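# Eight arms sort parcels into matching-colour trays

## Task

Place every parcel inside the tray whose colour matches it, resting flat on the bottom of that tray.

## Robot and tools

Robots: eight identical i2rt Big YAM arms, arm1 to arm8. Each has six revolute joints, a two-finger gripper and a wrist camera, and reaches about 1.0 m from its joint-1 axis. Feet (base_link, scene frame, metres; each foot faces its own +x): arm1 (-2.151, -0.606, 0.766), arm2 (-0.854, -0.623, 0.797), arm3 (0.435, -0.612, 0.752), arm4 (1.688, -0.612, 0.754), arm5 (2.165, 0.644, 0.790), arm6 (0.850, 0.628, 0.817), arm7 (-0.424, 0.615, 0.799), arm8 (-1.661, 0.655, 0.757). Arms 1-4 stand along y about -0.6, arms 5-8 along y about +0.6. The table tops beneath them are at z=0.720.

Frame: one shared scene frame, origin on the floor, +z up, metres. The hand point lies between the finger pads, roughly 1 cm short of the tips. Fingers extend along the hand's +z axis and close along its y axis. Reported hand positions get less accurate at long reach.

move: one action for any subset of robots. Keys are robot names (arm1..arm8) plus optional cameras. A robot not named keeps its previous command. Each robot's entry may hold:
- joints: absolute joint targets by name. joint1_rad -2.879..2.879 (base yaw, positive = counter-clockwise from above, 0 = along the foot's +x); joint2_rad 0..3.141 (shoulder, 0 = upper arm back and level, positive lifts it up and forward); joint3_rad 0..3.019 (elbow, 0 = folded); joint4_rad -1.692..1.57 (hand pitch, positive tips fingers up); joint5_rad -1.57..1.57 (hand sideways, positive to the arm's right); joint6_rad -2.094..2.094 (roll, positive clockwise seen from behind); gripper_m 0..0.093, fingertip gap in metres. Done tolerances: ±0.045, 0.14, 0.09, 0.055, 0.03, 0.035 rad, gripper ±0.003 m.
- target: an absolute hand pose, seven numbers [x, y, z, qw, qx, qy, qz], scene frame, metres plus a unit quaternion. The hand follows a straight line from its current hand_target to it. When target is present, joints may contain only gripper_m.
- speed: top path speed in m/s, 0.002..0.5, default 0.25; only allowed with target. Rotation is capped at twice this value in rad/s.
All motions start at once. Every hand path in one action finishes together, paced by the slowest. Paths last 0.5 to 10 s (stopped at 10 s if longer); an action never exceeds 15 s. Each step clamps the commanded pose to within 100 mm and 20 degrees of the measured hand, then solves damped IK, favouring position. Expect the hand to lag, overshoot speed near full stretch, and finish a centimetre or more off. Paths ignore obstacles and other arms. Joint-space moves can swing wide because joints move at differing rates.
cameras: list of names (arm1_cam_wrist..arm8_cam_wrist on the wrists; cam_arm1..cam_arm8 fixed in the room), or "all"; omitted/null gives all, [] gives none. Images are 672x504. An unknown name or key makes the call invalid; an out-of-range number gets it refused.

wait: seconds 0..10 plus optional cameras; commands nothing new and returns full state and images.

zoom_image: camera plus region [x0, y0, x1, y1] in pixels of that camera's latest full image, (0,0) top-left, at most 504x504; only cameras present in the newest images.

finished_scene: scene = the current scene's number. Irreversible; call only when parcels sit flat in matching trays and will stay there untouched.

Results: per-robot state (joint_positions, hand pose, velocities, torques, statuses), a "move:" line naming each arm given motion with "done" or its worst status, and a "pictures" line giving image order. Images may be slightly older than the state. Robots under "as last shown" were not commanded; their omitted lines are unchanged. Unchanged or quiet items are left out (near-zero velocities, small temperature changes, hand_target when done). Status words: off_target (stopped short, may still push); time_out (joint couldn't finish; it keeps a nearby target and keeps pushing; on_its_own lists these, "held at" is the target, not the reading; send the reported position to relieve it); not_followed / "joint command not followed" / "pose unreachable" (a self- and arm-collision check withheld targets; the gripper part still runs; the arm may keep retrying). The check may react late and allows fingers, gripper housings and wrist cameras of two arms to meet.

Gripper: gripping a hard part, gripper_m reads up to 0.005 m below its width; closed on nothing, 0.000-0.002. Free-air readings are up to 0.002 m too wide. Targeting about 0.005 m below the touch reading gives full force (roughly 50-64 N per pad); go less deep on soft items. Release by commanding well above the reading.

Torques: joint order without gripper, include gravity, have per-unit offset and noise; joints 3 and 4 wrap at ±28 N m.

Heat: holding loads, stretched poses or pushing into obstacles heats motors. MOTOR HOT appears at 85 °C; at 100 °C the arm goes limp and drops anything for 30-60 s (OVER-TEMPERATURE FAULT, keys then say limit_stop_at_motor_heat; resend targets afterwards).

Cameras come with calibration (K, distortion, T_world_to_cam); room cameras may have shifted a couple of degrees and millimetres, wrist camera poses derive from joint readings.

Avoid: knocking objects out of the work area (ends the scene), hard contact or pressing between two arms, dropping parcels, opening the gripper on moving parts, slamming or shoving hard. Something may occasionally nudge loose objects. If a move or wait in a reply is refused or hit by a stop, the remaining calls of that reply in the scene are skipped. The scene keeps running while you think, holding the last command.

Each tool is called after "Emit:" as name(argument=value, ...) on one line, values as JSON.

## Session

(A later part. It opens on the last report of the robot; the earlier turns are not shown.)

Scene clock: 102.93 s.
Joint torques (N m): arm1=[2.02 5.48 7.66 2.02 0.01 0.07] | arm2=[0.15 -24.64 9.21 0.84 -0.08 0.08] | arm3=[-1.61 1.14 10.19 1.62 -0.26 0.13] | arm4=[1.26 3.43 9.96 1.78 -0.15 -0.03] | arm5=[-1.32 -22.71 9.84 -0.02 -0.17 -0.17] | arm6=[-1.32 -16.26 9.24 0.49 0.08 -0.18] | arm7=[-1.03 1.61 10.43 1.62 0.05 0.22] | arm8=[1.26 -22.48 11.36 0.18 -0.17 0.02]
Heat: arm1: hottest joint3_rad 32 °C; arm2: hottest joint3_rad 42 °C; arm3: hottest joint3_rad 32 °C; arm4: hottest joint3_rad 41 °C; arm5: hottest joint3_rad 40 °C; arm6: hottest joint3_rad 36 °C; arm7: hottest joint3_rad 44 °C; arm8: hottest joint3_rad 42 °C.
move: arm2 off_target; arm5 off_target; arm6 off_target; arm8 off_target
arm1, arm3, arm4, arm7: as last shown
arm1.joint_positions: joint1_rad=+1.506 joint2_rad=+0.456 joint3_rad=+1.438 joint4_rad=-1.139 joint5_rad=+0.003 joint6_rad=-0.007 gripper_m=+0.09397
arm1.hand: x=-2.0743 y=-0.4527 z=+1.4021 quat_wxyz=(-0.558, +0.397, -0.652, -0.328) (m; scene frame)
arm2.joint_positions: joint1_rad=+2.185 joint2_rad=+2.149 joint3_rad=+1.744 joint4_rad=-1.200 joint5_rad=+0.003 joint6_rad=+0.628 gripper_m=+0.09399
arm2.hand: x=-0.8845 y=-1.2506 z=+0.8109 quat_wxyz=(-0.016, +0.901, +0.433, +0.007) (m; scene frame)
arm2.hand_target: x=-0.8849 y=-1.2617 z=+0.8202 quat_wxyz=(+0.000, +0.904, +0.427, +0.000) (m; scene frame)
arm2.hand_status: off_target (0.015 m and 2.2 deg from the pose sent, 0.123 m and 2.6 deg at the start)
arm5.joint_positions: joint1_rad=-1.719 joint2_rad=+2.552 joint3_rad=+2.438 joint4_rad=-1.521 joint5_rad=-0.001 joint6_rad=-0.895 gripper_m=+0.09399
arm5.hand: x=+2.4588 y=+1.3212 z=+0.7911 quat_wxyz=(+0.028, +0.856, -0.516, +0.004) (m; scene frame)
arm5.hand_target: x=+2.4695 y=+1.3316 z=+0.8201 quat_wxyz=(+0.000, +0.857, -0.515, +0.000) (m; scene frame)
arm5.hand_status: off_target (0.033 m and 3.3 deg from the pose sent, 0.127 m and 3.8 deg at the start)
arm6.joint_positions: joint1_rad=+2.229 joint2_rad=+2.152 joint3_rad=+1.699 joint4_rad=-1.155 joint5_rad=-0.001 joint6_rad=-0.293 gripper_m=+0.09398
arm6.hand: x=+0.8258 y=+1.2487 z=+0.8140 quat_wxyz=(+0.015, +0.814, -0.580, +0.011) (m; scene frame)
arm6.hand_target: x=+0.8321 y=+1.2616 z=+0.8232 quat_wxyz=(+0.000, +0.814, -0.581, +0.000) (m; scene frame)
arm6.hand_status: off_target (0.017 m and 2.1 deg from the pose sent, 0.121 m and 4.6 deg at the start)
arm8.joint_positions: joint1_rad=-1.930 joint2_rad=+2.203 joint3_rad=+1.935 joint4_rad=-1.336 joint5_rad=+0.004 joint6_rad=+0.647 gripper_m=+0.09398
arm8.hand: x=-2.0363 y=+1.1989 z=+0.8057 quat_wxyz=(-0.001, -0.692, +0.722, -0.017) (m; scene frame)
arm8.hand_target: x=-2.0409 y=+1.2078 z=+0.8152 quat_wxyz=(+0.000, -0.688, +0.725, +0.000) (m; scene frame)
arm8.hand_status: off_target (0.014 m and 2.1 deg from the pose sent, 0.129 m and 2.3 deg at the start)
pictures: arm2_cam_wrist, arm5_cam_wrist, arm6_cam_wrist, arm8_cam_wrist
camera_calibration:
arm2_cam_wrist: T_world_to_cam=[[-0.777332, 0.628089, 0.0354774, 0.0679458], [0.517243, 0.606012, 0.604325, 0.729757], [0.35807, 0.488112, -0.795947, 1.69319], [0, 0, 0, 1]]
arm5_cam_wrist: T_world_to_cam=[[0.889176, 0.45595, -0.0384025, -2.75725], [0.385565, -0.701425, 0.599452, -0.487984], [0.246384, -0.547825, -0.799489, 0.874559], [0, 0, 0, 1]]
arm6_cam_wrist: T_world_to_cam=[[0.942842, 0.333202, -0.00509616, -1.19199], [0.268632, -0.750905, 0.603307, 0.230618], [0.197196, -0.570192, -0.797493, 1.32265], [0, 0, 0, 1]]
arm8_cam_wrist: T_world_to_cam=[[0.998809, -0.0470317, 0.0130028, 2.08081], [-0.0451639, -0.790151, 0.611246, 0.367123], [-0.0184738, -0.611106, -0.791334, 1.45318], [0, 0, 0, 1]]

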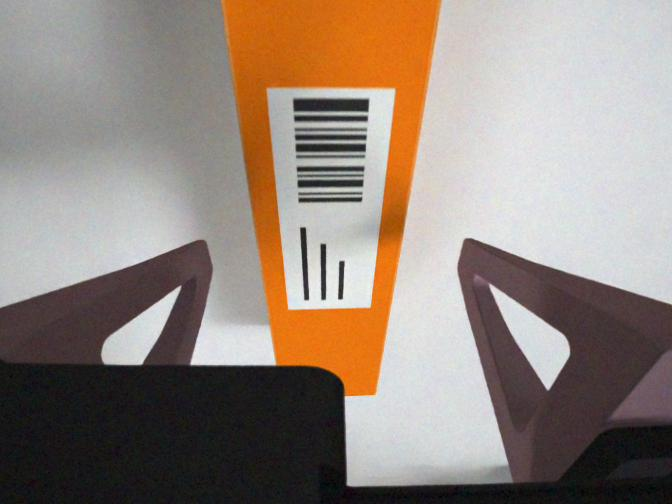

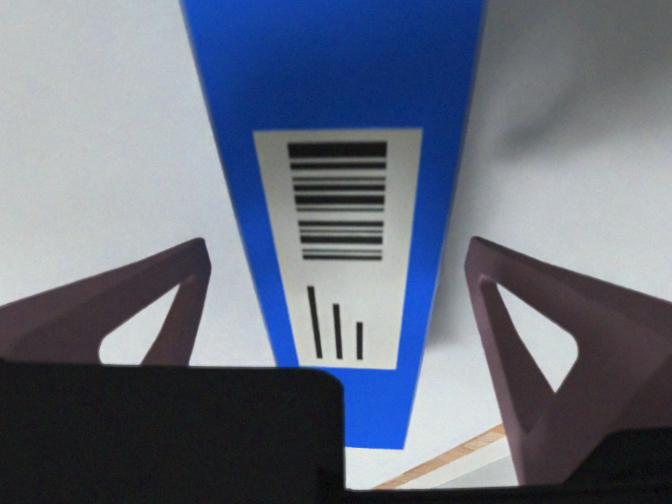

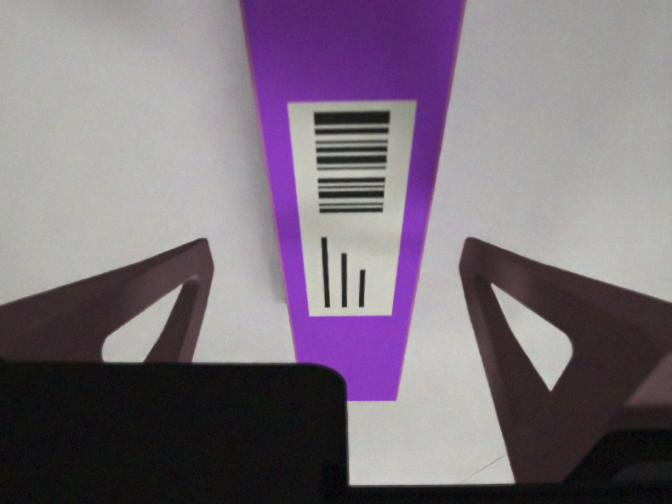

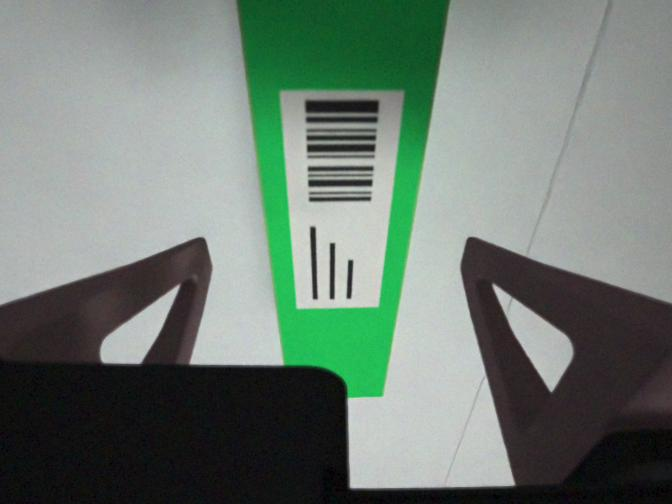

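Emit:
move(arm2={"target":[-0.886,-1.264,0.770,0,0.9045,0.4266,0],"speed":0.15}, arm5={"target":[2.470,1.333,0.790,0,-0.857,0.515,0],"speed":0.15}, arm6={"target":[0.833,1.262,0.776,0,-0.8141,0.5807,0],"speed":0.15}, arm8={"target":[-2.042,1.209,0.765,0,-0.6884,0.7254,0],"speed":0.15}, cameras=[])

Emit:
move(arm2={"joints":{"gripper_m":0.045}}, arm5={"joints":{"gripper_m":0.045}}, arm6={"joints":{"gripper_m":0.045}}, arm8={"joints":{"gripper_m":0.045}}, cameras=["arm2_cam_wrist","arm5_cam_wrist","arm6_cam_wrist","arm8_cam_wrist"])

Emit:
move(arm2={"target":[-0.886,-1.255,0.89,0,0.9045,0.4266,0],"speed":0.2}, arm5={"target":[2.465,1.322,0.91,0,-0.857,0.515,0],"speed":0.2}, arm6={"target":[0.833,1.255,0.89,0,-0.8141,0.5807,0],"speed":0.2}, arm8={"target":[-2.039,1.2,0.89,0,-0.6884,0.7254,0],"speed":0.2}, cameras=[])

Scene clock: 118.07 s.
Joint torques (N m): arm1=[2.08 5.89 7.62 1.99 -0.02 0.07] | arm2=[0.03 -23.24 7.62 0.9 -0.07 0.06] | arm3=[-1.79 1.2 10.18 1.61 -0.27 0.13] | arm4=[1.26 3.43 9.96 1.78 -0.15 -0.04] | arm5=[-1.61 -21.07 7.36 0.79 -0.16 -0.14] | arm6=[-1.49 -15.85 7.64 0.55 0.06 -0.18] | arm7=[-1.03 1.55 10.45 1.61 0.04 0.21] | arm8=[1.44 -21.01 9.28 0.29 -0.14 0.07]
move: arm2 done; arm5 done; arm6 done; arm8 off_target
arm1, arm3, arm4, arm7: as last shown
arm2.joint_positions: joint1_rad=+2.185 joint2_rad=+2.195 joint3_rad=+1.731 joint4_rad=-1.105 joint5_rad=+0.003 joint6_rad=+0.628 gripper_m=+0.09399
arm2.hand: x=-0.8851 y=-1.2624 z=+0.7780 quat_wxyz=(+0.000, +0.901, +0.433, -0.001) (m; scene frame)
arm2.hand_target: x=-0.8859 y=-1.2639 z=+0.7701 quat_wxyz=(+0.000, +0.904, +0.427, +0.000) (m; scene frame)
arm2.hand_status: done (0.008 m and 0.8 deg from the pose sent, 0.043 m and 2.2 deg at the start)
arm5.joint_positions: joint1_rad=-1.719 joint2_rad=+2.552 joint3_rad=+2.440 joint4_rad=-1.481 joint5_rad=-0.001 joint6_rad=-0.896 gripper_m=+0.09399
arm5.hand: x=+2.4629 y=+1.3304 z=+0.7912 quat_wxyz=(+0.008, +0.856, -0.516, +0.001) (m; scene frame)
arm5.hand_target: x=+2.4700 y=+1.3328 z=+0.7900 quat_wxyz=(+0.000, +0.857, -0.515, +0.000) (m; scene frame)
arm5.hand_status: done (0.008 m and 0.9 deg from the pose sent, 0.016 m and 3.2 deg at the start)
arm6.joint_positions: joint1_rad=+2.228 joint2_rad=+2.201 joint3_rad=+1.684 joint4_rad=-1.064 joint5_rad=-0.001 joint6_rad=-0.294 gripper_m=+0.09398
arm6.hand: x=+0.8257 y=+1.2571 z=+0.7789 quat_wxyz=(+0.004, +0.815, -0.580, +0.003) (m; scene frame)
arm6.hand_target: x=+0.8331 y=+1.2618 z=+0.7760 quat_wxyz=(+0.000, +0.814, -0.581, +0.000) (m; scene frame)
arm6.hand_status: done (0.009 m and 0.6 deg from the pose sent, 0.041 m and 2.1 deg at the start)
arm8.joint_positions: joint1_rad=-1.930 joint2_rad=+2.229 joint3_rad=+1.906 joint4_rad=-1.238 joint5_rad=+0.004 joint6_rad=+0.648 gripper_m=+0.09398
arm8.hand: x=-2.0427 y=+1.2081 z=+0.7781 quat_wxyz=(+0.002, -0.692, +0.722, +0.004) (m; scene frame)
arm8.hand_target: x=-2.0419 y=+1.2088 z=+0.7652 quat_wxyz=(+0.000, -0.688, +0.725, +0.000) (m; scene frame)
arm8.hand_status: off_target (0.013 m and 0.8 deg from the pose sent, 0.042 m and 2.1 deg at the start)
pictures: none

Scene clock: 118.67 s.
Joint torques (N m): arm1=[2.26 5.42 7.58 1.92 0.02 0.05] | arm2=[0.09 -23.41 7.64 0.9 -0.05 0.06] | arm3=[-1.85 1.26 10.17 1.62 -0.27 0.13] | arm4=[1.26 3.43 9.96 1.78 -0.15 -0.04] | arm5=[-1.73 -20.95 7.31 0.77 -0.21 -0.18] | arm6=[-1.49 -15.68 7.65 0.55 0.04 -0.16] | arm7=[-1.08 1.49 10.44 1.65 0.04 0.2] | arm8=[1.67 -20.78 9.28 0.31 -0.14 0.02]
move: arm2 off_target; arm5 off_target; arm6 off_target; arm8 off_target
arm1, arm3, arm4, arm7: as last shown
arm2.joint_positions: joint1_rad=+2.185 joint2_rad=+2.195 joint3_rad=+1.731 joint4_rad=-1.105 joint5_rad=+0.002 joint6_rad=+0.628 gripper_m=+0.05829
arm2.joint_status: gripper_m off_target (ended at +0.05833, target +0.04500)
arm2.hand: x=-0.8850 y=-1.2624 z=+0.7780 quat_wxyz=(+0.000, +0.901, +0.433, -0.001) (m; scene frame)
arm5.joint_positions: joint1_rad=-1.719 joint2_rad=+2.552 joint3_rad=+2.440 joint4_rad=-1.481 joint5_rad=-0.001 joint6_rad=-0.896 gripper_m=+0.05801
arm5.joint_status: gripper_m off_target (ended at +0.05805, target +0.04500)
arm5.hand: x=+2.4629 y=+1.3305 z=+0.7912 quat_wxyz=(+0.008, +0.857, -0.516, +0.001) (m; scene frame)
arm6.joint_positions: joint1_rad=+2.228 joint2_rad=+2.201 joint3_rad=+1.684 joint4_rad=-1.064 joint5_rad=+0.000 joint6_rad=-0.296 gripper_m=+0.05931
arm6.joint_status: gripper_m off_target (ended at +0.05934, target +0.04500)
arm6.hand: x=+0.8258 y=+1.2572 z=+0.7789 quat_wxyz=(+0.004, +0.815, -0.579, +0.003) (m; scene frame)
arm8.joint_positions: joint1_rad=-1.930 joint2_rad=+2.229 joint3_rad=+1.906 joint4_rad=-1.238 joint5_rad=+0.003 joint6_rad=+0.649 gripper_m=+0.05884
arm8.joint_status: gripper_m off_target (ended at +0.05887, target +0.04500)
arm8.hand: x=-2.0428 y=+1.2081 z=+0.7781 quat_wxyz=(+0.002, -0.692, +0.722, +0.004) (m; scene frame)
pictures: arm2_cam_wrist, arm5_cam_wrist, arm6_cam_wrist, arm8_cam_wrist
camera_calibration:
arm2_cam_wrist: T_world_to_cam=[[-0.777303, 0.628967, 0.0141889, 0.0938148], [0.518003, 0.627044, 0.581798, 0.801767], [0.357034, 0.459583, -0.813209, 1.64944], [0, 0, 0, 1]]
arm5_cam_wrist: T_world_to_cam=[[0.889178, 0.457515, -0.00656893, -2.79238], [0.376488, -0.723393, 0.578757, -0.415081], [0.260038, -0.517091, -0.815474, 0.816847], [0, 0, 0, 1]]
arm6_cam_wrist: T_world_to_cam=[[0.941947, 0.335746, 0.0031224, -1.20381], [0.271106, -0.766018, 0.582853, 0.291037], [0.198083, -0.548171, -0.812571, 1.28284], [0, 0, 0, 1]]
arm8_cam_wrist: T_world_to_cam=[[0.998747, -0.0481928, -0.0135011, 2.10994], [-0.0312468, -0.811162, 0.583987, 0.466006], [-0.0390955, -0.582833, -0.811651, 1.37629], [0, 0, 0, 1]]

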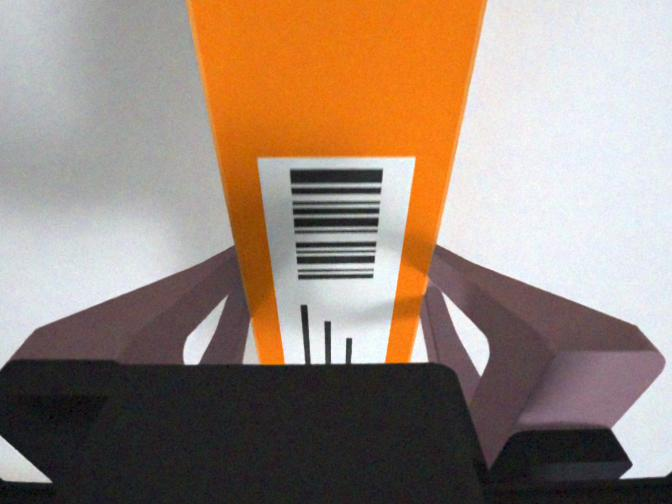

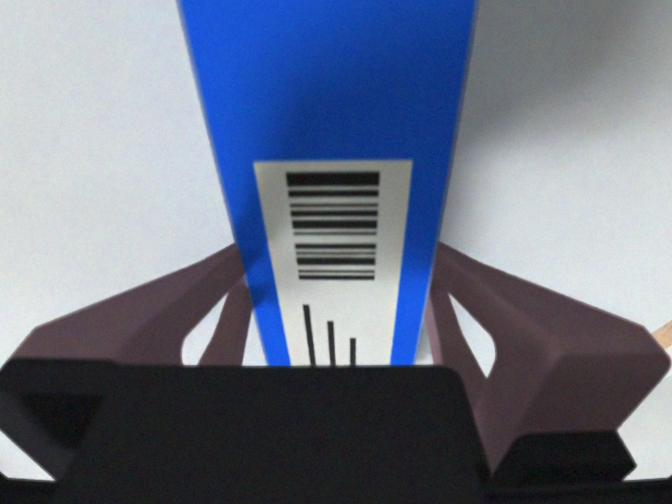

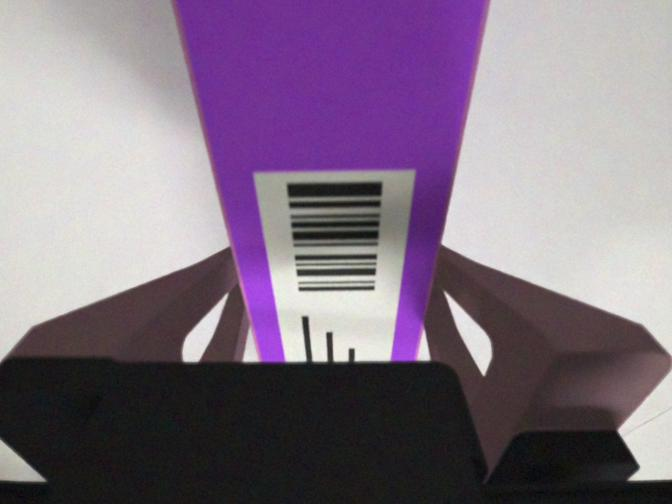

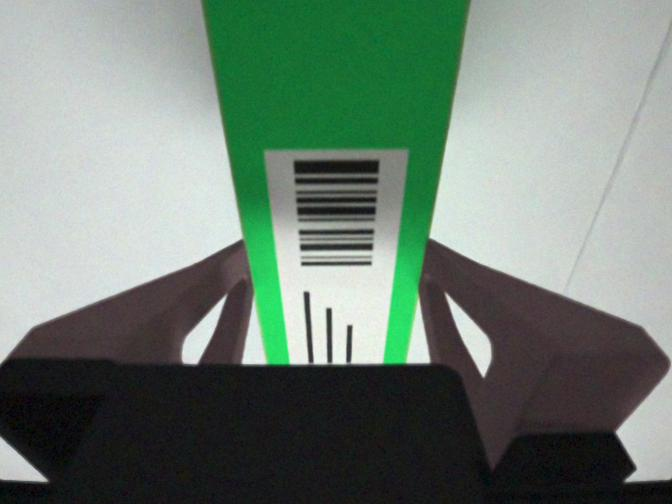

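Scene clock: 120.17 s.
Joint torques (N m): arm1=[2.32 5.54 7.64 1.99 0 0.07] | arm2=[-0.03 -22.95 11.14 0.1 -0.05 0.06] | arm3=[-1.9 1.26 10.15 1.65 -0.25 0.13] | arm4=[1.26 3.49 9.96 1.78 -0.15 -0.03] | arm5=[-1.67 -21.01 9.92 -0.12 -0.19 -0.17] | arm6=[-1.44 -17.55 11.51 -0.28 0.06 -0.16] | arm7=[-1.14 1.55 10.45 1.59 0.05 0.22] | arm8=[2.14 -21.6 14.24 -0.7 -0.14 0.02]
move: arm2 off_target; arm5 off_target; arm6 off_target; arm8 off_target
arm1, arm3, arm4, arm7: as last shown
arm2.joint_positions: joint1_rad=+2.185 joint2_rad=+2.060 joint3_rad=+1.780 joint4_rad=-1.315 joint5_rad=+0.002 joint6_rad=+0.628 gripper_m=+0.05830
arm2.hand: x=-0.8841 y=-1.2430 z=+0.8780 quat_wxyz=(-0.012, +0.901, +0.433, +0.005) (m; scene frame)
arm2.hand_target: x=-0.8860 y=-1.2544 z=+0.8901 quat_wxyz=(+0.000, +0.904, +0.427, +0.000) (m; scene frame)
arm2.hand_status: off_target (0.017 m and 1.7 deg from the pose sent, 0.112 m and 0.8 deg at the start)
arm5.joint_positions: joint1_rad=-1.719 joint2_rad=+2.474 joint3_rad=+2.544 joint4_rad=-1.674 joint5_rad=-0.001 joint6_rad=-0.896 gripper_m=+0.05803
arm5.hand: x=+2.4568 y=+1.3168 z=+0.8885 quat_wxyz=(+0.013, +0.857, -0.516, +0.002) (m; scene frame)
arm5.hand_target: x=+2.4645 y=+1.3209 z=+0.9098 quat_wxyz=(-0.007, +0.857, -0.515, -0.001) (m; scene frame)
arm5.hand_status: off_target (0.024 m and 1.5 deg from the pose sent, 0.119 m and 0.9 deg at the start; a joint's target at an end of its range on 22 of 45 steps)
arm6.joint_positions: joint1_rad=+2.228 joint2_rad=+2.087 joint3_rad=+1.713 joint4_rad=-1.260 joint5_rad=+0.000 joint6_rad=-0.296 gripper_m=+0.05932
arm6.hand: x=+0.8266 y=+1.2358 z=+0.8590 quat_wxyz=(+0.025, +0.815, -0.579, +0.019) (m; scene frame)
arm6.hand_target: x=+0.8330 y=+1.2535 z=+0.8901 quat_wxyz=(+0.000, +0.814, -0.581, +0.000) (m; scene frame)
arm6.hand_status: off_target (0.037 m and 3.6 deg from the pose sent, 0.111 m and 0.6 deg at the start)
arm8.joint_positions: joint1_rad=-1.930 joint2_rad=+2.133 joint3_rad=+1.992 joint4_rad=-1.466 joint5_rad=+0.003 joint6_rad=+0.652 gripper_m=+0.05886
arm8.hand: x=-2.0306 y=+1.1906 z=+0.8721 quat_wxyz=(-0.001, -0.691, +0.723, -0.019) (m; scene frame)
arm8.hand_target: x=-2.0386 y=+1.1993 z=+0.8902 quat_wxyz=(+0.000, -0.688, +0.725, +0.001) (m; scene frame)
arm8.hand_status: off_target (0.022 m and 2.2 deg from the pose sent, 0.112 m and 0.8 deg at the start)
pictures: none

Emit:
move(arm2={"target":[-0.870,-0.983,1.05,0,0.723,0.691,0],"speed":0.3}, arm5={"target":[2.3085,0.974,1.05,0,-0.548,0.836,0],"speed":0.3}, arm6={"target":[0.8355,0.988,1.05,0,-0.721,0.693,0],"speed":0.3}, arm8={"target":[-1.866,0.951,1.05,0,-0.886,0.464,0],"speed":0.3}, cameras=["cam_arm8","cam_arm2"])

Emit:
move(arm2={"joints":{"joint1_rad":-2.042}}, arm5={"joints":{"joint1_rad":1.574}}, arm6={"joints":{"joint1_rad":-1.169}}, arm8={"joints":{"joint1_rad":0.342}}, cameras=["cam_arm8","cam_arm2","cam_arm5","cam_arm6"])

Scene clock: 151.57 s.
Joint torques (N m): arm1=[2.26 5.6 7.65 1.96 0 0.07] | arm2=[0.5 -10.58 8.38 0.2 -0.1 -0.21] | arm3=[-1.79 1.32 10.18 1.62 -0.26 0.12] | arm4=[1.26 3.43 9.96 1.78 -0.15 -0.04] | arm5=[-0.67 -7.18 7.2 0.01 -0.04 0.04] | arm6=[-0.38 -7.71 8.62 -0.2 0.06 -0.01] | arm7=[-1.03 1.79 10.44 1.59 0.03 0.2] | arm8=[2.08 -8.76 9.61 -0.51 -0.19 -0.11]
move: arm2 done; arm5 done; arm6 done; arm8 done
arm1, arm3, arm4, arm7: as last shown
arm2.joint_positions: joint1_rad=+2.185 joint2_rad=+1.278 joint3_rad=+1.244 joint4_rad=-1.524 joint5_rad=+0.002 joint6_rad=+0.016 gripper_m=+0.05830
arm2.hand: x=-0.8719 y=-0.9852 z=+1.0507 quat_wxyz=(+0.003, +0.729, +0.684, -0.005) (m; scene frame)
arm2.hand_target: x=-0.8700 y=-0.9830 z=+1.0500 quat_wxyz=(+0.000, +0.723, +0.691, +0.000) (m; scene frame)
arm2.hand_status: done (0.003 m and 1.2 deg from the pose sent, 0.312 m and 36.1 deg at the start)
arm5.joint_positions: joint1_rad=-1.719 joint2_rad=+1.289 joint3_rad=+1.256 joint4_rad=-1.540 joint5_rad=-0.003 joint6_rad=-0.011 gripper_m=+0.05806
arm5.hand: x=+2.3082 y=+0.9756 z=+1.0478 quat_wxyz=(-0.002, +0.553, -0.833, -0.002) (m; scene frame)
arm5.hand_target: x=+2.3085 y=+0.9740 z=+1.0500 quat_wxyz=(+0.000, +0.548, -0.836, +0.000) (m; scene frame)
arm5.hand_status: done (0.003 m and 0.8 deg from the pose sent, 0.407 m and 51.4 deg at the start)
arm6.joint_positions: joint1_rad=+2.228 joint2_rad=+1.298 joint3_rad=+1.189 joint4_rad=-1.471 joint5_rad=+0.000 joint6_rad=-0.006 gripper_m=+0.05933
arm6.hand: x=+0.8364 y=+0.9906 z=+1.0434 quat_wxyz=(+0.003, +0.723, -0.691, +0.003) (m; scene frame)
arm6.hand_target: x=+0.8355 y=+0.9880 z=+1.0500 quat_wxyz=(+0.000, +0.721, -0.693, +0.000) (m; scene frame)
arm6.hand_status: done (0.007 m and 0.6 deg from the pose sent, 0.313 m and 17.3 deg at the start)
arm8.joint_positions: joint1_rad=-1.930 joint2_rad=+1.280 joint3_rad=+1.351 joint4_rad=-1.628 joint5_rad=+0.003 joint6_rad=+0.010 gripper_m=+0.05886
arm8.hand: x=-1.8668 y=+0.9543 z=+1.0512 quat_wxyz=(+0.004, -0.883, +0.469, +0.005) (m; scene frame)
arm8.hand_target: x=-1.8660 y=+0.9509 z=+1.0500 quat_wxyz=(+0.000, -0.886, +0.464, +0.000) (m; scene frame)
arm8.hand_status: done (0.004 m and 1.0 deg from the pose sent, 0.341 m and 37.4 deg at the start)
pictures: cam_arm2, cam_arm8

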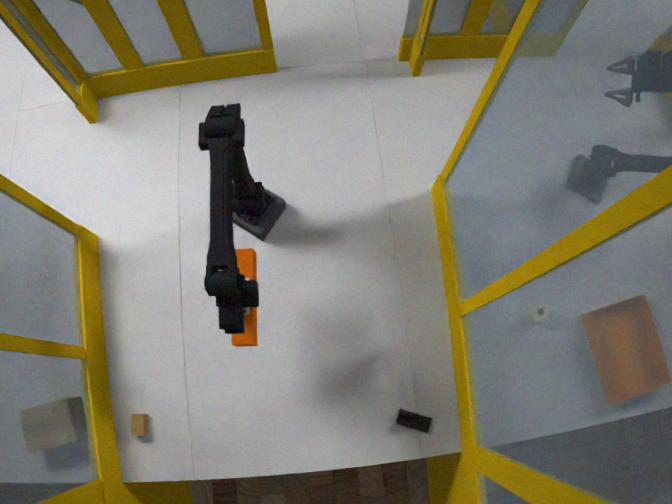

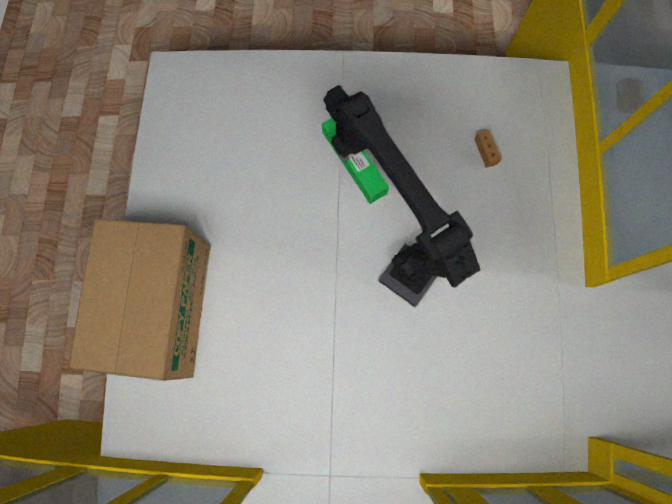

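Scene clock: 155.27 s.
Joint torques (N m): arm1=[2.14 5.48 7.72 2.04 0 0.08] | arm2=[0.67 -10.58 8.38 0.21 -0.08 -0.18] | arm3=[-1.79 1.14 10.15 1.59 -0.27 0.13] | arm4=[1.32 3.43 9.96 1.78 -0.15 -0.03] | arm5=[-1.08 -7.36 7.13 -0.24 -0.08 0.05] | arm6=[-0.03 -7.65 8.61 -0.16 -0.02 -0.02] | arm7=[-1.2 1.55 10.48 1.55 0.04 0.2] | arm8=[1.38 -8.59 9.65 -0.53 -0.01 -0.08]
move: arm2 done; arm5 done; arm6 done; arm8 done
arm1, arm3, arm4, arm7: as last shown
arm2.joint_positions: joint1_rad=-2.048 joint2_rad=+1.278 joint3_rad=+1.244 joint4_rad=-1.524 joint5_rad=+0.002 joint6_rad=+0.015 gripper_m=+0.05832
arm2.joint_status: all done
arm2.hand: x=-0.5248 y=-0.4717 z=+1.0512 quat_wxyz=(-0.006, +0.208, -0.978, -0.001) (m; scene frame)
arm5.joint_positions: joint1_rad=+1.579 joint2_rad=+1.291 joint3_rad=+1.256 joint4_rad=-1.540 joint5_rad=-0.002 joint6_rad=-0.009 gripper_m=+0.05803
arm5.joint_status: all done
arm5.hand: x=+2.0729 y=+0.2908 z=+1.0421 quat_wxyz=(-0.001, +0.788, +0.616, +0.005) (m; scene frame)
arm6.joint_positions: joint1_rad=-1.177 joint2_rad=+1.298 joint3_rad=+1.189 joint4_rad=-1.472 joint5_rad=+0.002 joint6_rad=-0.004 gripper_m=+0.05942
arm6.joint_status: all done
arm6.hand: x=+0.7693 y=+0.2750 z=+1.0434 quat_wxyz=(+0.004, -0.781, -0.625, -0.003) (m; scene frame)
arm8.joint_positions: joint1_rad=+0.346 joint2_rad=+1.280 joint3_rad=+1.351 joint4_rad=-1.628 joint5_rad=-0.001 joint6_rad=+0.008 gripper_m=+0.05886
arm8.joint_status: all done
arm8.hand: x=-1.7545 y=+0.3049 z=+1.0519 quat_wxyz=(-0.005, -0.795, -0.606, +0.005) (m; scene frame)
pictures: cam_arm2, cam_arm5, cam_arm6, cam_arm8

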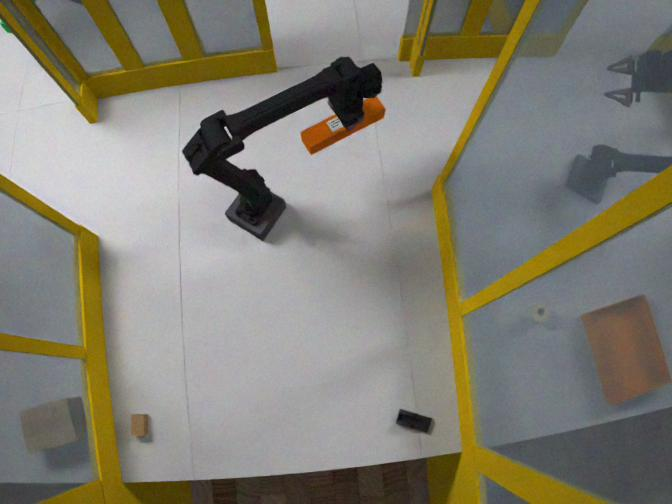

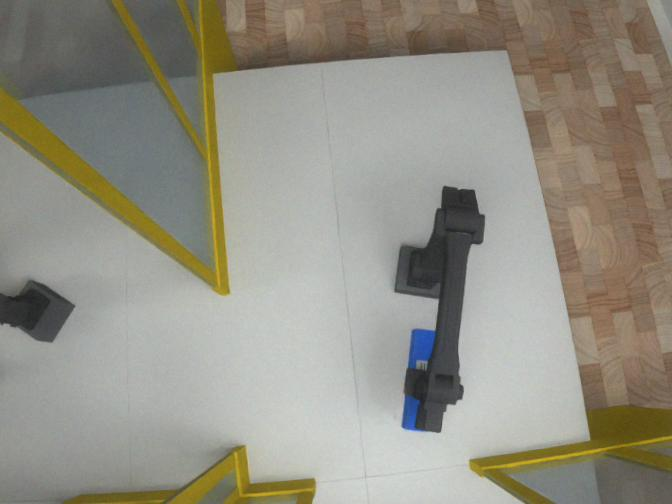

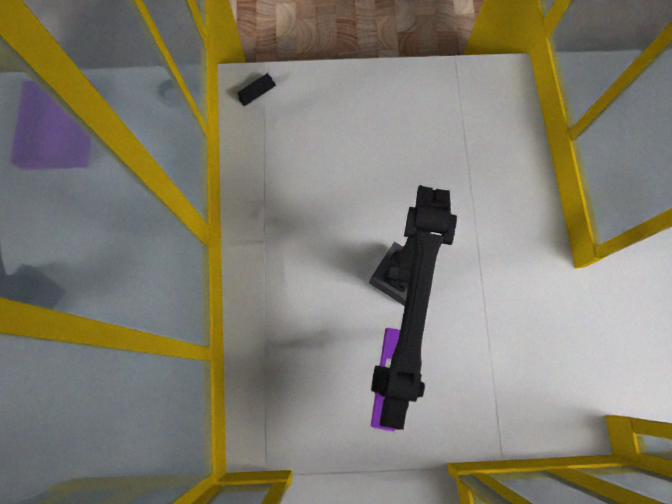

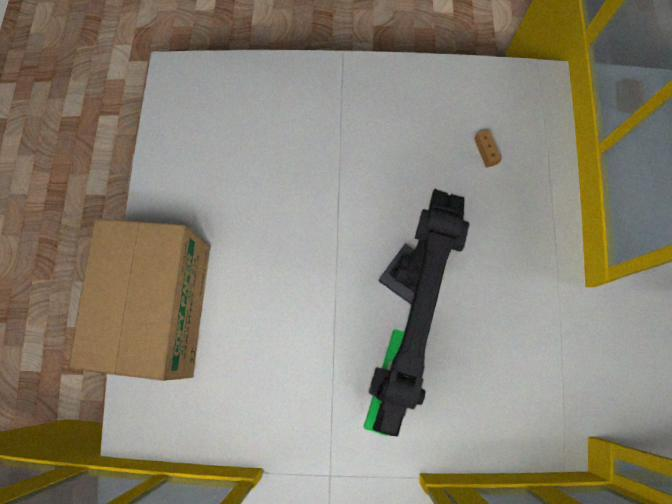

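Emit:
move(arm2={"target":[-0.21,-0.32,0.9,0,0,1,0],"speed":0.3}, arm5={"target":[1.995,-0.01,0.91,0,0.819,0.5736,0],"speed":0.3}, arm6={"target":[0.71,-0.01,0.91,0,0.809,0.588,0],"speed":0.3}, arm8={"target":[-1.84,-0.01,0.9,0,0.819,0.5736,0],"speed":0.3}, cameras=["cam_arm2","cam_arm4","cam_arm1","cam_arm3"])

Emit:
move(arm2={"target":[-0.21,-0.32,0.787,0,0,1,0],"speed":0.15}, arm5={"target":[1.995,-0.01,0.808,0,0.819,0.5736,0],"speed":0.15}, arm6={"target":[0.71,-0.01,0.79,0,0.809,0.588,0],"speed":0.15}, arm8={"target":[-1.84,-0.01,0.785,0,0.819,0.5736,0],"speed":0.15}, cameras=[])

Emit:
move(arm2={"target":[-0.21,-0.32,0.770,0,0,1,0],"speed":0.04}, arm5={"target":[1.995,-0.01,0.790,0,0.819,0.5736,0],"speed":0.04}, arm6={"target":[0.71,-0.01,0.774,0,0.809,0.588,0],"speed":0.04}, arm8={"target":[-1.84,-0.01,0.763,0,0.819,0.5736,0],"speed":0.04}, cameras=["cam_arm2","cam_arm4","cam_arm1","cam_arm3"])

Scene clock: 173.47 s.
Joint torques (N m): arm1=[2.55 5.77 7.53 2.06 0.01 0.07] | arm2=[0.79 -25.52 12.18 0.17 0.08 0.08] | arm3=[-1.61 1.26 10.18 1.61 -0.26 0.13] | arm4=[1.26 3.43 9.98 1.78 -0.15 -0.03] | arm5=[-0.79 -19.02 10.13 -0.18 0 0.03] | arm6=[0.03 -15.44 12.55 -0.21 0.02 0] | arm7=[-1.14 1.61 10.48 1.58 0.04 0.21] | arm8=[1.85 -21.25 14.9 -0.58 -0.01 0.04]
move: arm2 off_target; arm5 off_target; arm6 off_target; arm8 off_target
arm1.joint_positions: joint1_rad=+1.506 joint2_rad=+0.456 joint3_rad=+1.438 joint4_rad=-1.139 joint5_rad=+0.003 joint6_rad=-0.007 gripper_m=+0.09397
arm1.hand: x=-2.0743 y=-0.4527 z=+1.4021 quat_wxyz=(-0.558, +0.397, -0.652, -0.328) (m; scene frame)
arm2.joint_positions: joint1_rad=-2.048 joint2_rad=+2.298 joint3_rad=+2.234 joint4_rad=-1.525 joint5_rad=+0.000 joint6_rad=+0.427 gripper_m=+0.05832
arm2.hand: x=-0.2176 y=-0.3290 z=+0.8956 quat_wxyz=(+0.008, +0.003, -1.000, +0.003) (m; scene frame)
arm2.hand_target: x=-0.2106 y=-0.3202 z=+0.8999 quat_wxyz=(-0.001, +0.000, -1.000, +0.000) (m; scene frame)
arm2.hand_status: off_target (0.013 m and 1.1 deg from the pose sent, 0.381 m and 24.0 deg at the start)
arm3.joint_positions: joint1_rad=+0.200 joint2_rad=+0.566 joint3_rad=+1.355 joint4_rad=-1.309 joint5_rad=+0.004 joint6_rad=-0.016 gripper_m=+0.09396
arm3.hand: x=+0.2299 y=-0.5255 z=+1.2906 quat_wxyz=(-0.111, +0.849, -0.169, -0.488) (m; scene frame)
arm4.joint_positions: joint1_rad=+0.140 joint2_rad=+0.526 joint3_rad=+1.372 joint4_rad=-1.530 joint5_rad=+0.002 joint6_rad=+0.008 gripper_m=+0.09397
arm4.hand: x=+1.7737 y=-0.4540 z=+1.2610 quat_wxyz=(-0.359, +0.466, -0.777, -0.223) (m; scene frame)
arm5.joint_positions: joint1_rad=+1.579 joint2_rad=+2.172 joint3_rad=+2.028 joint4_rad=-1.461 joint5_rad=+0.000 joint6_rad=+0.087 gripper_m=+0.05804
arm5.hand: x=+1.9987 y=+0.0028 z=+0.8899 quat_wxyz=(-0.012, +0.816, +0.578, +0.016) (m; scene frame)
arm5.hand_target: x=+1.9953 y=-0.0091 z=+0.9100 quat_wxyz=(+0.000, +0.819, +0.574, +0.000) (m; scene frame)
arm5.hand_status: off_target (0.024 m and 2.4 deg from the pose sent, 0.338 m and 6.1 deg at the start)
arm6.joint_positions: joint1_rad=-1.177 joint2_rad=+2.112 joint3_rad=+1.862 joint4_rad=-1.354 joint5_rad=+0.000 joint6_rad=+0.089 gripper_m=+0.05942
arm6.hand: x=+0.7086 y=+0.0074 z=+0.8971 quat_wxyz=(+0.011, -0.808, -0.588, -0.012) (m; scene frame)
arm6.hand_target: x=+0.7103 y=-0.0090 z=+0.9103 quat_wxyz=(-0.001, -0.809, -0.588, +0.000) (m; scene frame)
arm6.hand_status: off_target (0.022 m and 1.9 deg from the pose sent, 0.320 m and 5.4 deg at the start)
arm7.joint_positions: joint1_rad=-1.031 joint2_rad=+0.535 joint3_rad=+1.368 joint4_rad=-1.177 joint5_rad=-0.003 joint6_rad=-0.010 gripper_m=+0.09397
arm7.hand: x=-0.4452 y=+0.3952 z=+1.3802 quat_wxyz=(-0.384, -0.603, -0.553, +0.427) (m; scene frame)
arm8.joint_positions: joint1_rad=+0.346 joint2_rad=+2.208 joint3_rad=+2.166 joint4_rad=-1.555 joint5_rad=-0.001 joint6_rad=+0.079 gripper_m=+0.05886
arm8.hand: x=-1.8352 y=+0.0012 z=+0.8909 quat_wxyz=(+0.007, -0.816, -0.578, -0.010) (m; scene frame)
arm8.hand_target: x=-1.8399 y=-0.0093 z=+0.9001 quat_wxyz=(-0.001, -0.819, -0.574, +0.001) (m; scene frame)
arm8.hand_status: off_target (0.015 m and 1.6 deg from the pose sent, 0.360 m and 4.8 deg at the start)
pictures: cam_arm1, cam_arm2, cam_arm3, cam_arm4

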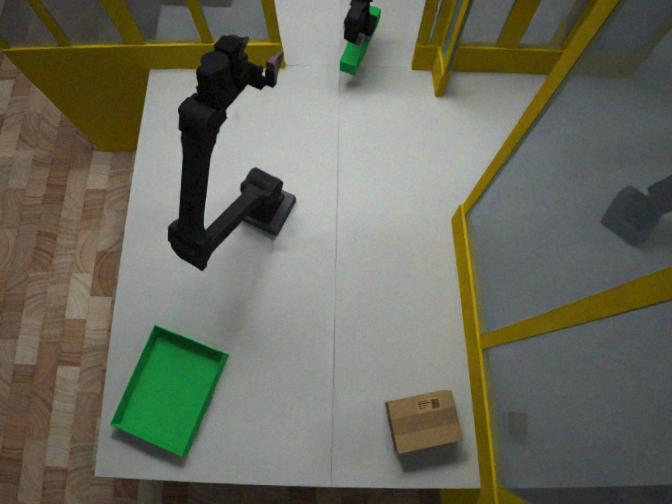

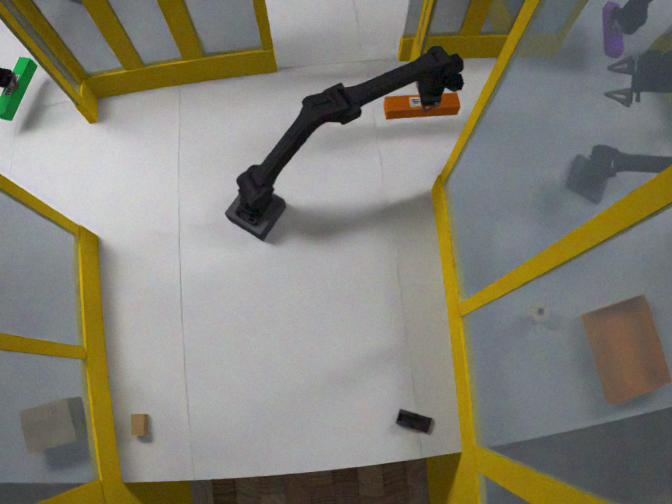

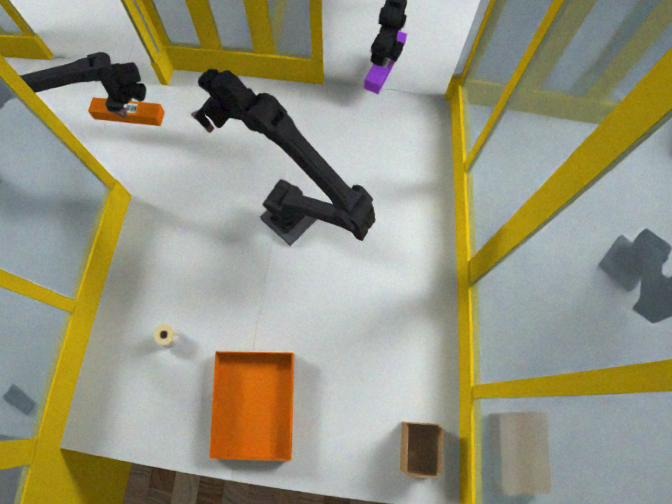

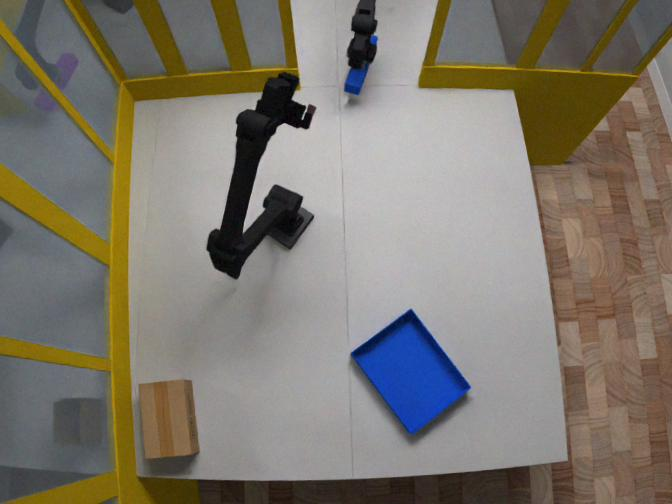

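Scene clock: 175.00 s.
Joint torques (N m): arm1=[2.14 5.54 7.69 1.98 0.01 0.08] | arm2=[0.79 -27.22 8.54 0.88 0.09 0.08] | arm3=[-1.79 1.26 10.18 1.61 -0.26 0.13] | arm4=[1.26 3.43 9.96 1.78 -0.15 -0.03] | arm5=[-0.97 -19.55 6.87 0.75 -0.03 0.07] | arm6=[0.03 -16.62 8.16 0.55 0.02 0] | arm7=[-1.03 1.67 10.44 1.57 0.02 0.22] | arm8=[1.55 -22.24 9.78 0.24 -0.02 0.04]
move: arm2 done; arm5 off_target; arm6 done; arm8 done
arm1, arm3, arm4, arm7: as last shown
arm2.joint_positions: joint1_rad=-2.048 joint2_rad=+2.379 joint3_rad=+2.104 joint4_rad=-1.304 joint5_rad=+0.000 joint6_rad=+0.427 gripper_m=+0.05832
arm2.hand: x=-0.2114 y=-0.3260 z=+0.7910 quat_wxyz=(+0.004, +0.003, -1.000, +0.001) (m; scene frame)
arm2.hand_target: x=-0.2102 y=-0.3200 z=+0.7869 quat_wxyz=(+0.000, +0.000, -1.000, +0.000) (m; scene frame)
arm2.hand_status: done (0.007 m and 0.6 deg from the pose sent, 0.109 m and 1.0 deg at the start)
arm5.joint_positions: joint1_rad=+1.579 joint2_rad=+2.249 joint3_rad=+1.921 joint4_rad=-1.265 joint5_rad=+0.000 joint6_rad=+0.087 gripper_m=+0.05804
arm5.hand: x=+1.9973 y=-0.0031 z=+0.7998 quat_wxyz=(-0.009, +0.816, +0.578, +0.012) (m; scene frame)
arm5.hand_target: x=+1.9951 y=-0.0099 z=+0.8081 quat_wxyz=(+0.000, +0.819, +0.574, +0.000) (m; scene frame)
arm5.hand_status: off_target (0.011 m and 1.8 deg from the pose sent, 0.083 m and 2.4 deg at the start)
arm6.joint_positions: joint1_rad=-1.177 joint2_rad=+2.235 joint3_rad=+1.778 joint4_rad=-1.131 joint5_rad=+0.000 joint6_rad=+0.089 gripper_m=+0.05942
arm6.hand: x=+0.7062 y=-0.0030 z=+0.7899 quat_wxyz=(+0.005, -0.809, -0.588, -0.006) (m; scene frame)
arm6.hand_target: x=+0.7101 y=-0.0099 z=+0.7901 quat_wxyz=(+0.000, -0.809, -0.588, +0.000) (m; scene frame)
arm6.hand_status: done (0.008 m and 0.9 deg from the pose sent, 0.108 m and 1.9 deg at the start)
arm8.joint_positions: joint1_rad=+0.346 joint2_rad=+2.271 joint3_rad=+2.014 joint4_rad=-1.318 joint5_rad=-0.001 joint6_rad=+0.079 gripper_m=+0.05886
arm8.hand: x=-1.8376 y=-0.0079 z=+0.7916 quat_wxyz=(+0.000, -0.816, -0.578, -0.002) (m; scene frame)
arm8.hand_target: x=-1.8401 y=-0.0099 z=+0.7850 quat_wxyz=(+0.000, -0.819, -0.574, +0.000) (m; scene frame)
arm8.hand_status: done (0.007 m and 0.6 deg from the pose sent, 0.107 m and 1.6 deg at the start)
pictures: none

Scene clock: 176.20 s.
Joint torques (N m): arm1=[1.96 5.07 7.65 2.03 0.01 0.06] | arm2=[0.85 -25.99 7.98 0.92 0.1 0.08] | arm3=[-1.85 1.14 10.17 1.61 -0.26 0.13] | arm4=[1.26 3.43 9.96 1.78 -0.15 -0.03] | arm5=[-0.85 -18.78 6.63 0.7 -0.03 0.02] | arm6=[0.03 -15.91 7.61 0.59 0.03 0] | arm7=[-1.08 1.73 10.48 1.58 0.04 0.22] | arm8=[1.61 -21.48 9.31 0.24 -0.01 0.04]
move: arm2 off_target; arm5 done; arm6 done; arm8 off_target
arm1, arm3, arm4, arm7: as last shown
arm2.joint_positions: joint1_rad=-2.048 joint2_rad=+2.384 joint3_rad=+2.095 joint4_rad=-1.273 joint5_rad=+0.000 joint6_rad=+0.427 gripper_m=+0.05832
arm2.hand: x=-0.2079 y=-0.3244 z=+0.7841 quat_wxyz=(-0.004, +0.003, -1.000, -0.003) (m; scene frame)
arm2.hand_target: x=-0.2103 y=-0.3202 z=+0.7700 quat_wxyz=(+0.000, +0.000, -1.000, +0.000) (m; scene frame)
arm2.hand_status: off_target (0.015 m and 0.6 deg from the pose sent, 0.022 m and 0.6 deg at the start)
arm5.joint_positions: joint1_rad=+1.579 joint2_rad=+2.255 joint3_rad=+1.908 joint4_rad=-1.230 joint5_rad=+0.000 joint6_rad=+0.087 gripper_m=+0.05804
arm5.hand: x=+1.9965 y=-0.0060 z=+0.7910 quat_wxyz=(-0.003, +0.816, +0.578, +0.006) (m; scene frame)
arm5.hand_target: x=+1.9951 y=-0.0100 z=+0.7899 quat_wxyz=(+0.000, +0.819, +0.574, +0.000) (m; scene frame)
arm5.hand_status: done (0.004 m and 0.9 deg from the pose sent, 0.012 m and 1.8 deg at the start)
arm6.joint_positions: joint1_rad=-1.177 joint2_rad=+2.246 joint3_rad=+1.774 joint4_rad=-1.102 joint5_rad=+0.000 joint6_rad=+0.089 gripper_m=+0.05942
arm6.hand: x=+0.7054 y=-0.0064 z=+0.7813 quat_wxyz=(+0.001, -0.809, -0.588, -0.001) (m; scene frame)
arm6.hand_target: x=+0.7100 y=-0.0099 z=+0.7742 quat_wxyz=(+0.000, -0.809, -0.588, +0.000) (m; scene frame)
arm6.hand_status: done (0.009 m and 0.2 deg from the pose sent, 0.018 m and 0.9 deg at the start)
arm8.joint_positions: joint1_rad=+0.346 joint2_rad=+2.279 joint3_rad=+1.994 joint4_rad=-1.274 joint5_rad=-0.001 joint6_rad=+0.079 gripper_m=+0.05886
arm8.hand: x=-1.8384 y=-0.0109 z=+0.7787 quat_wxyz=(-0.005, -0.816, -0.578, +0.005) (m; scene frame)
arm8.hand_target: x=-1.8400 y=-0.0097 z=+0.7633 quat_wxyz=(+0.000, -0.819, -0.574, +0.000) (m; scene frame)
arm8.hand_status: off_target (0.016 m and 0.9 deg from the pose sent, 0.029 m and 0.6 deg at the start)
pictures: cam_arm1, cam_arm2, cam_arm3, cam_arm4

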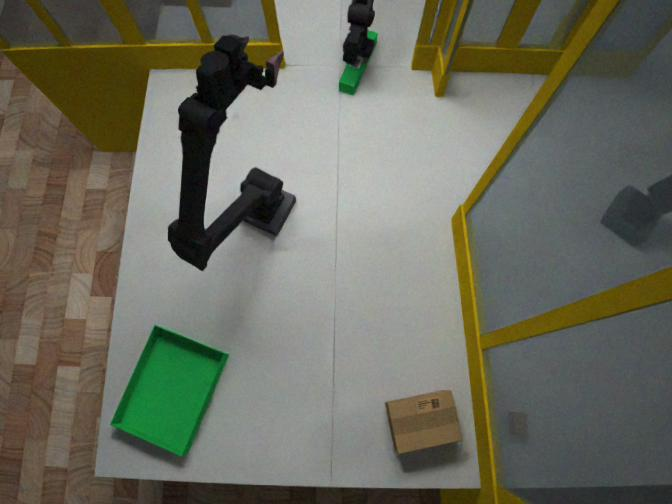

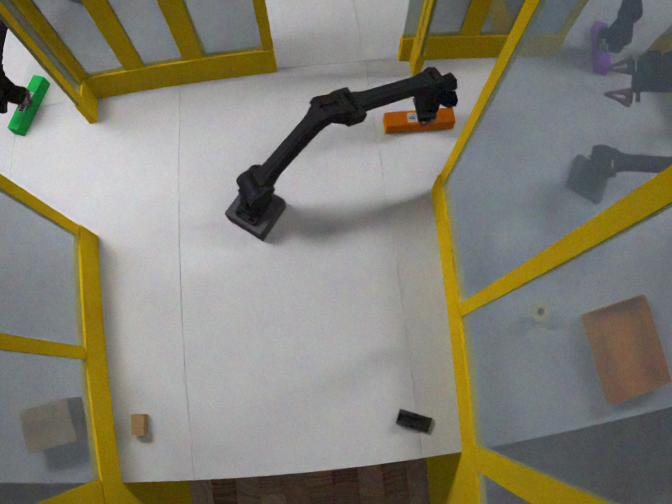

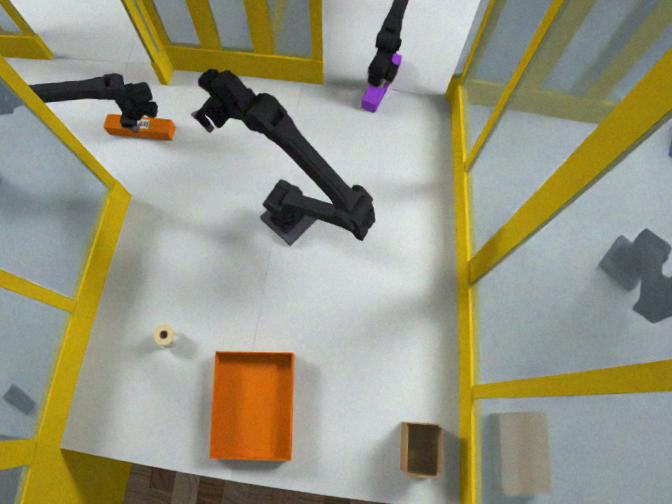

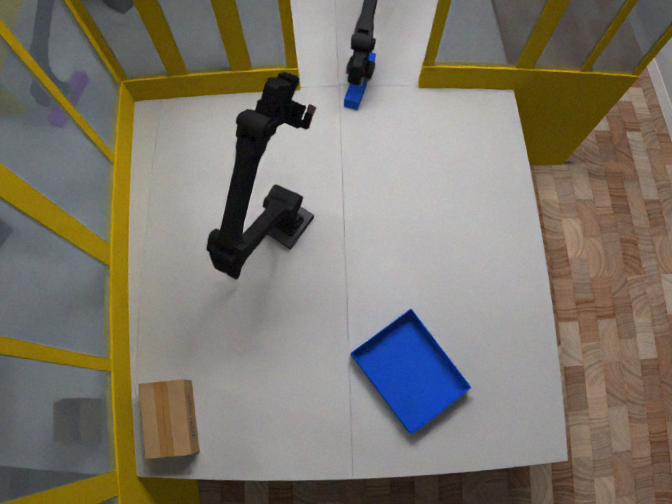

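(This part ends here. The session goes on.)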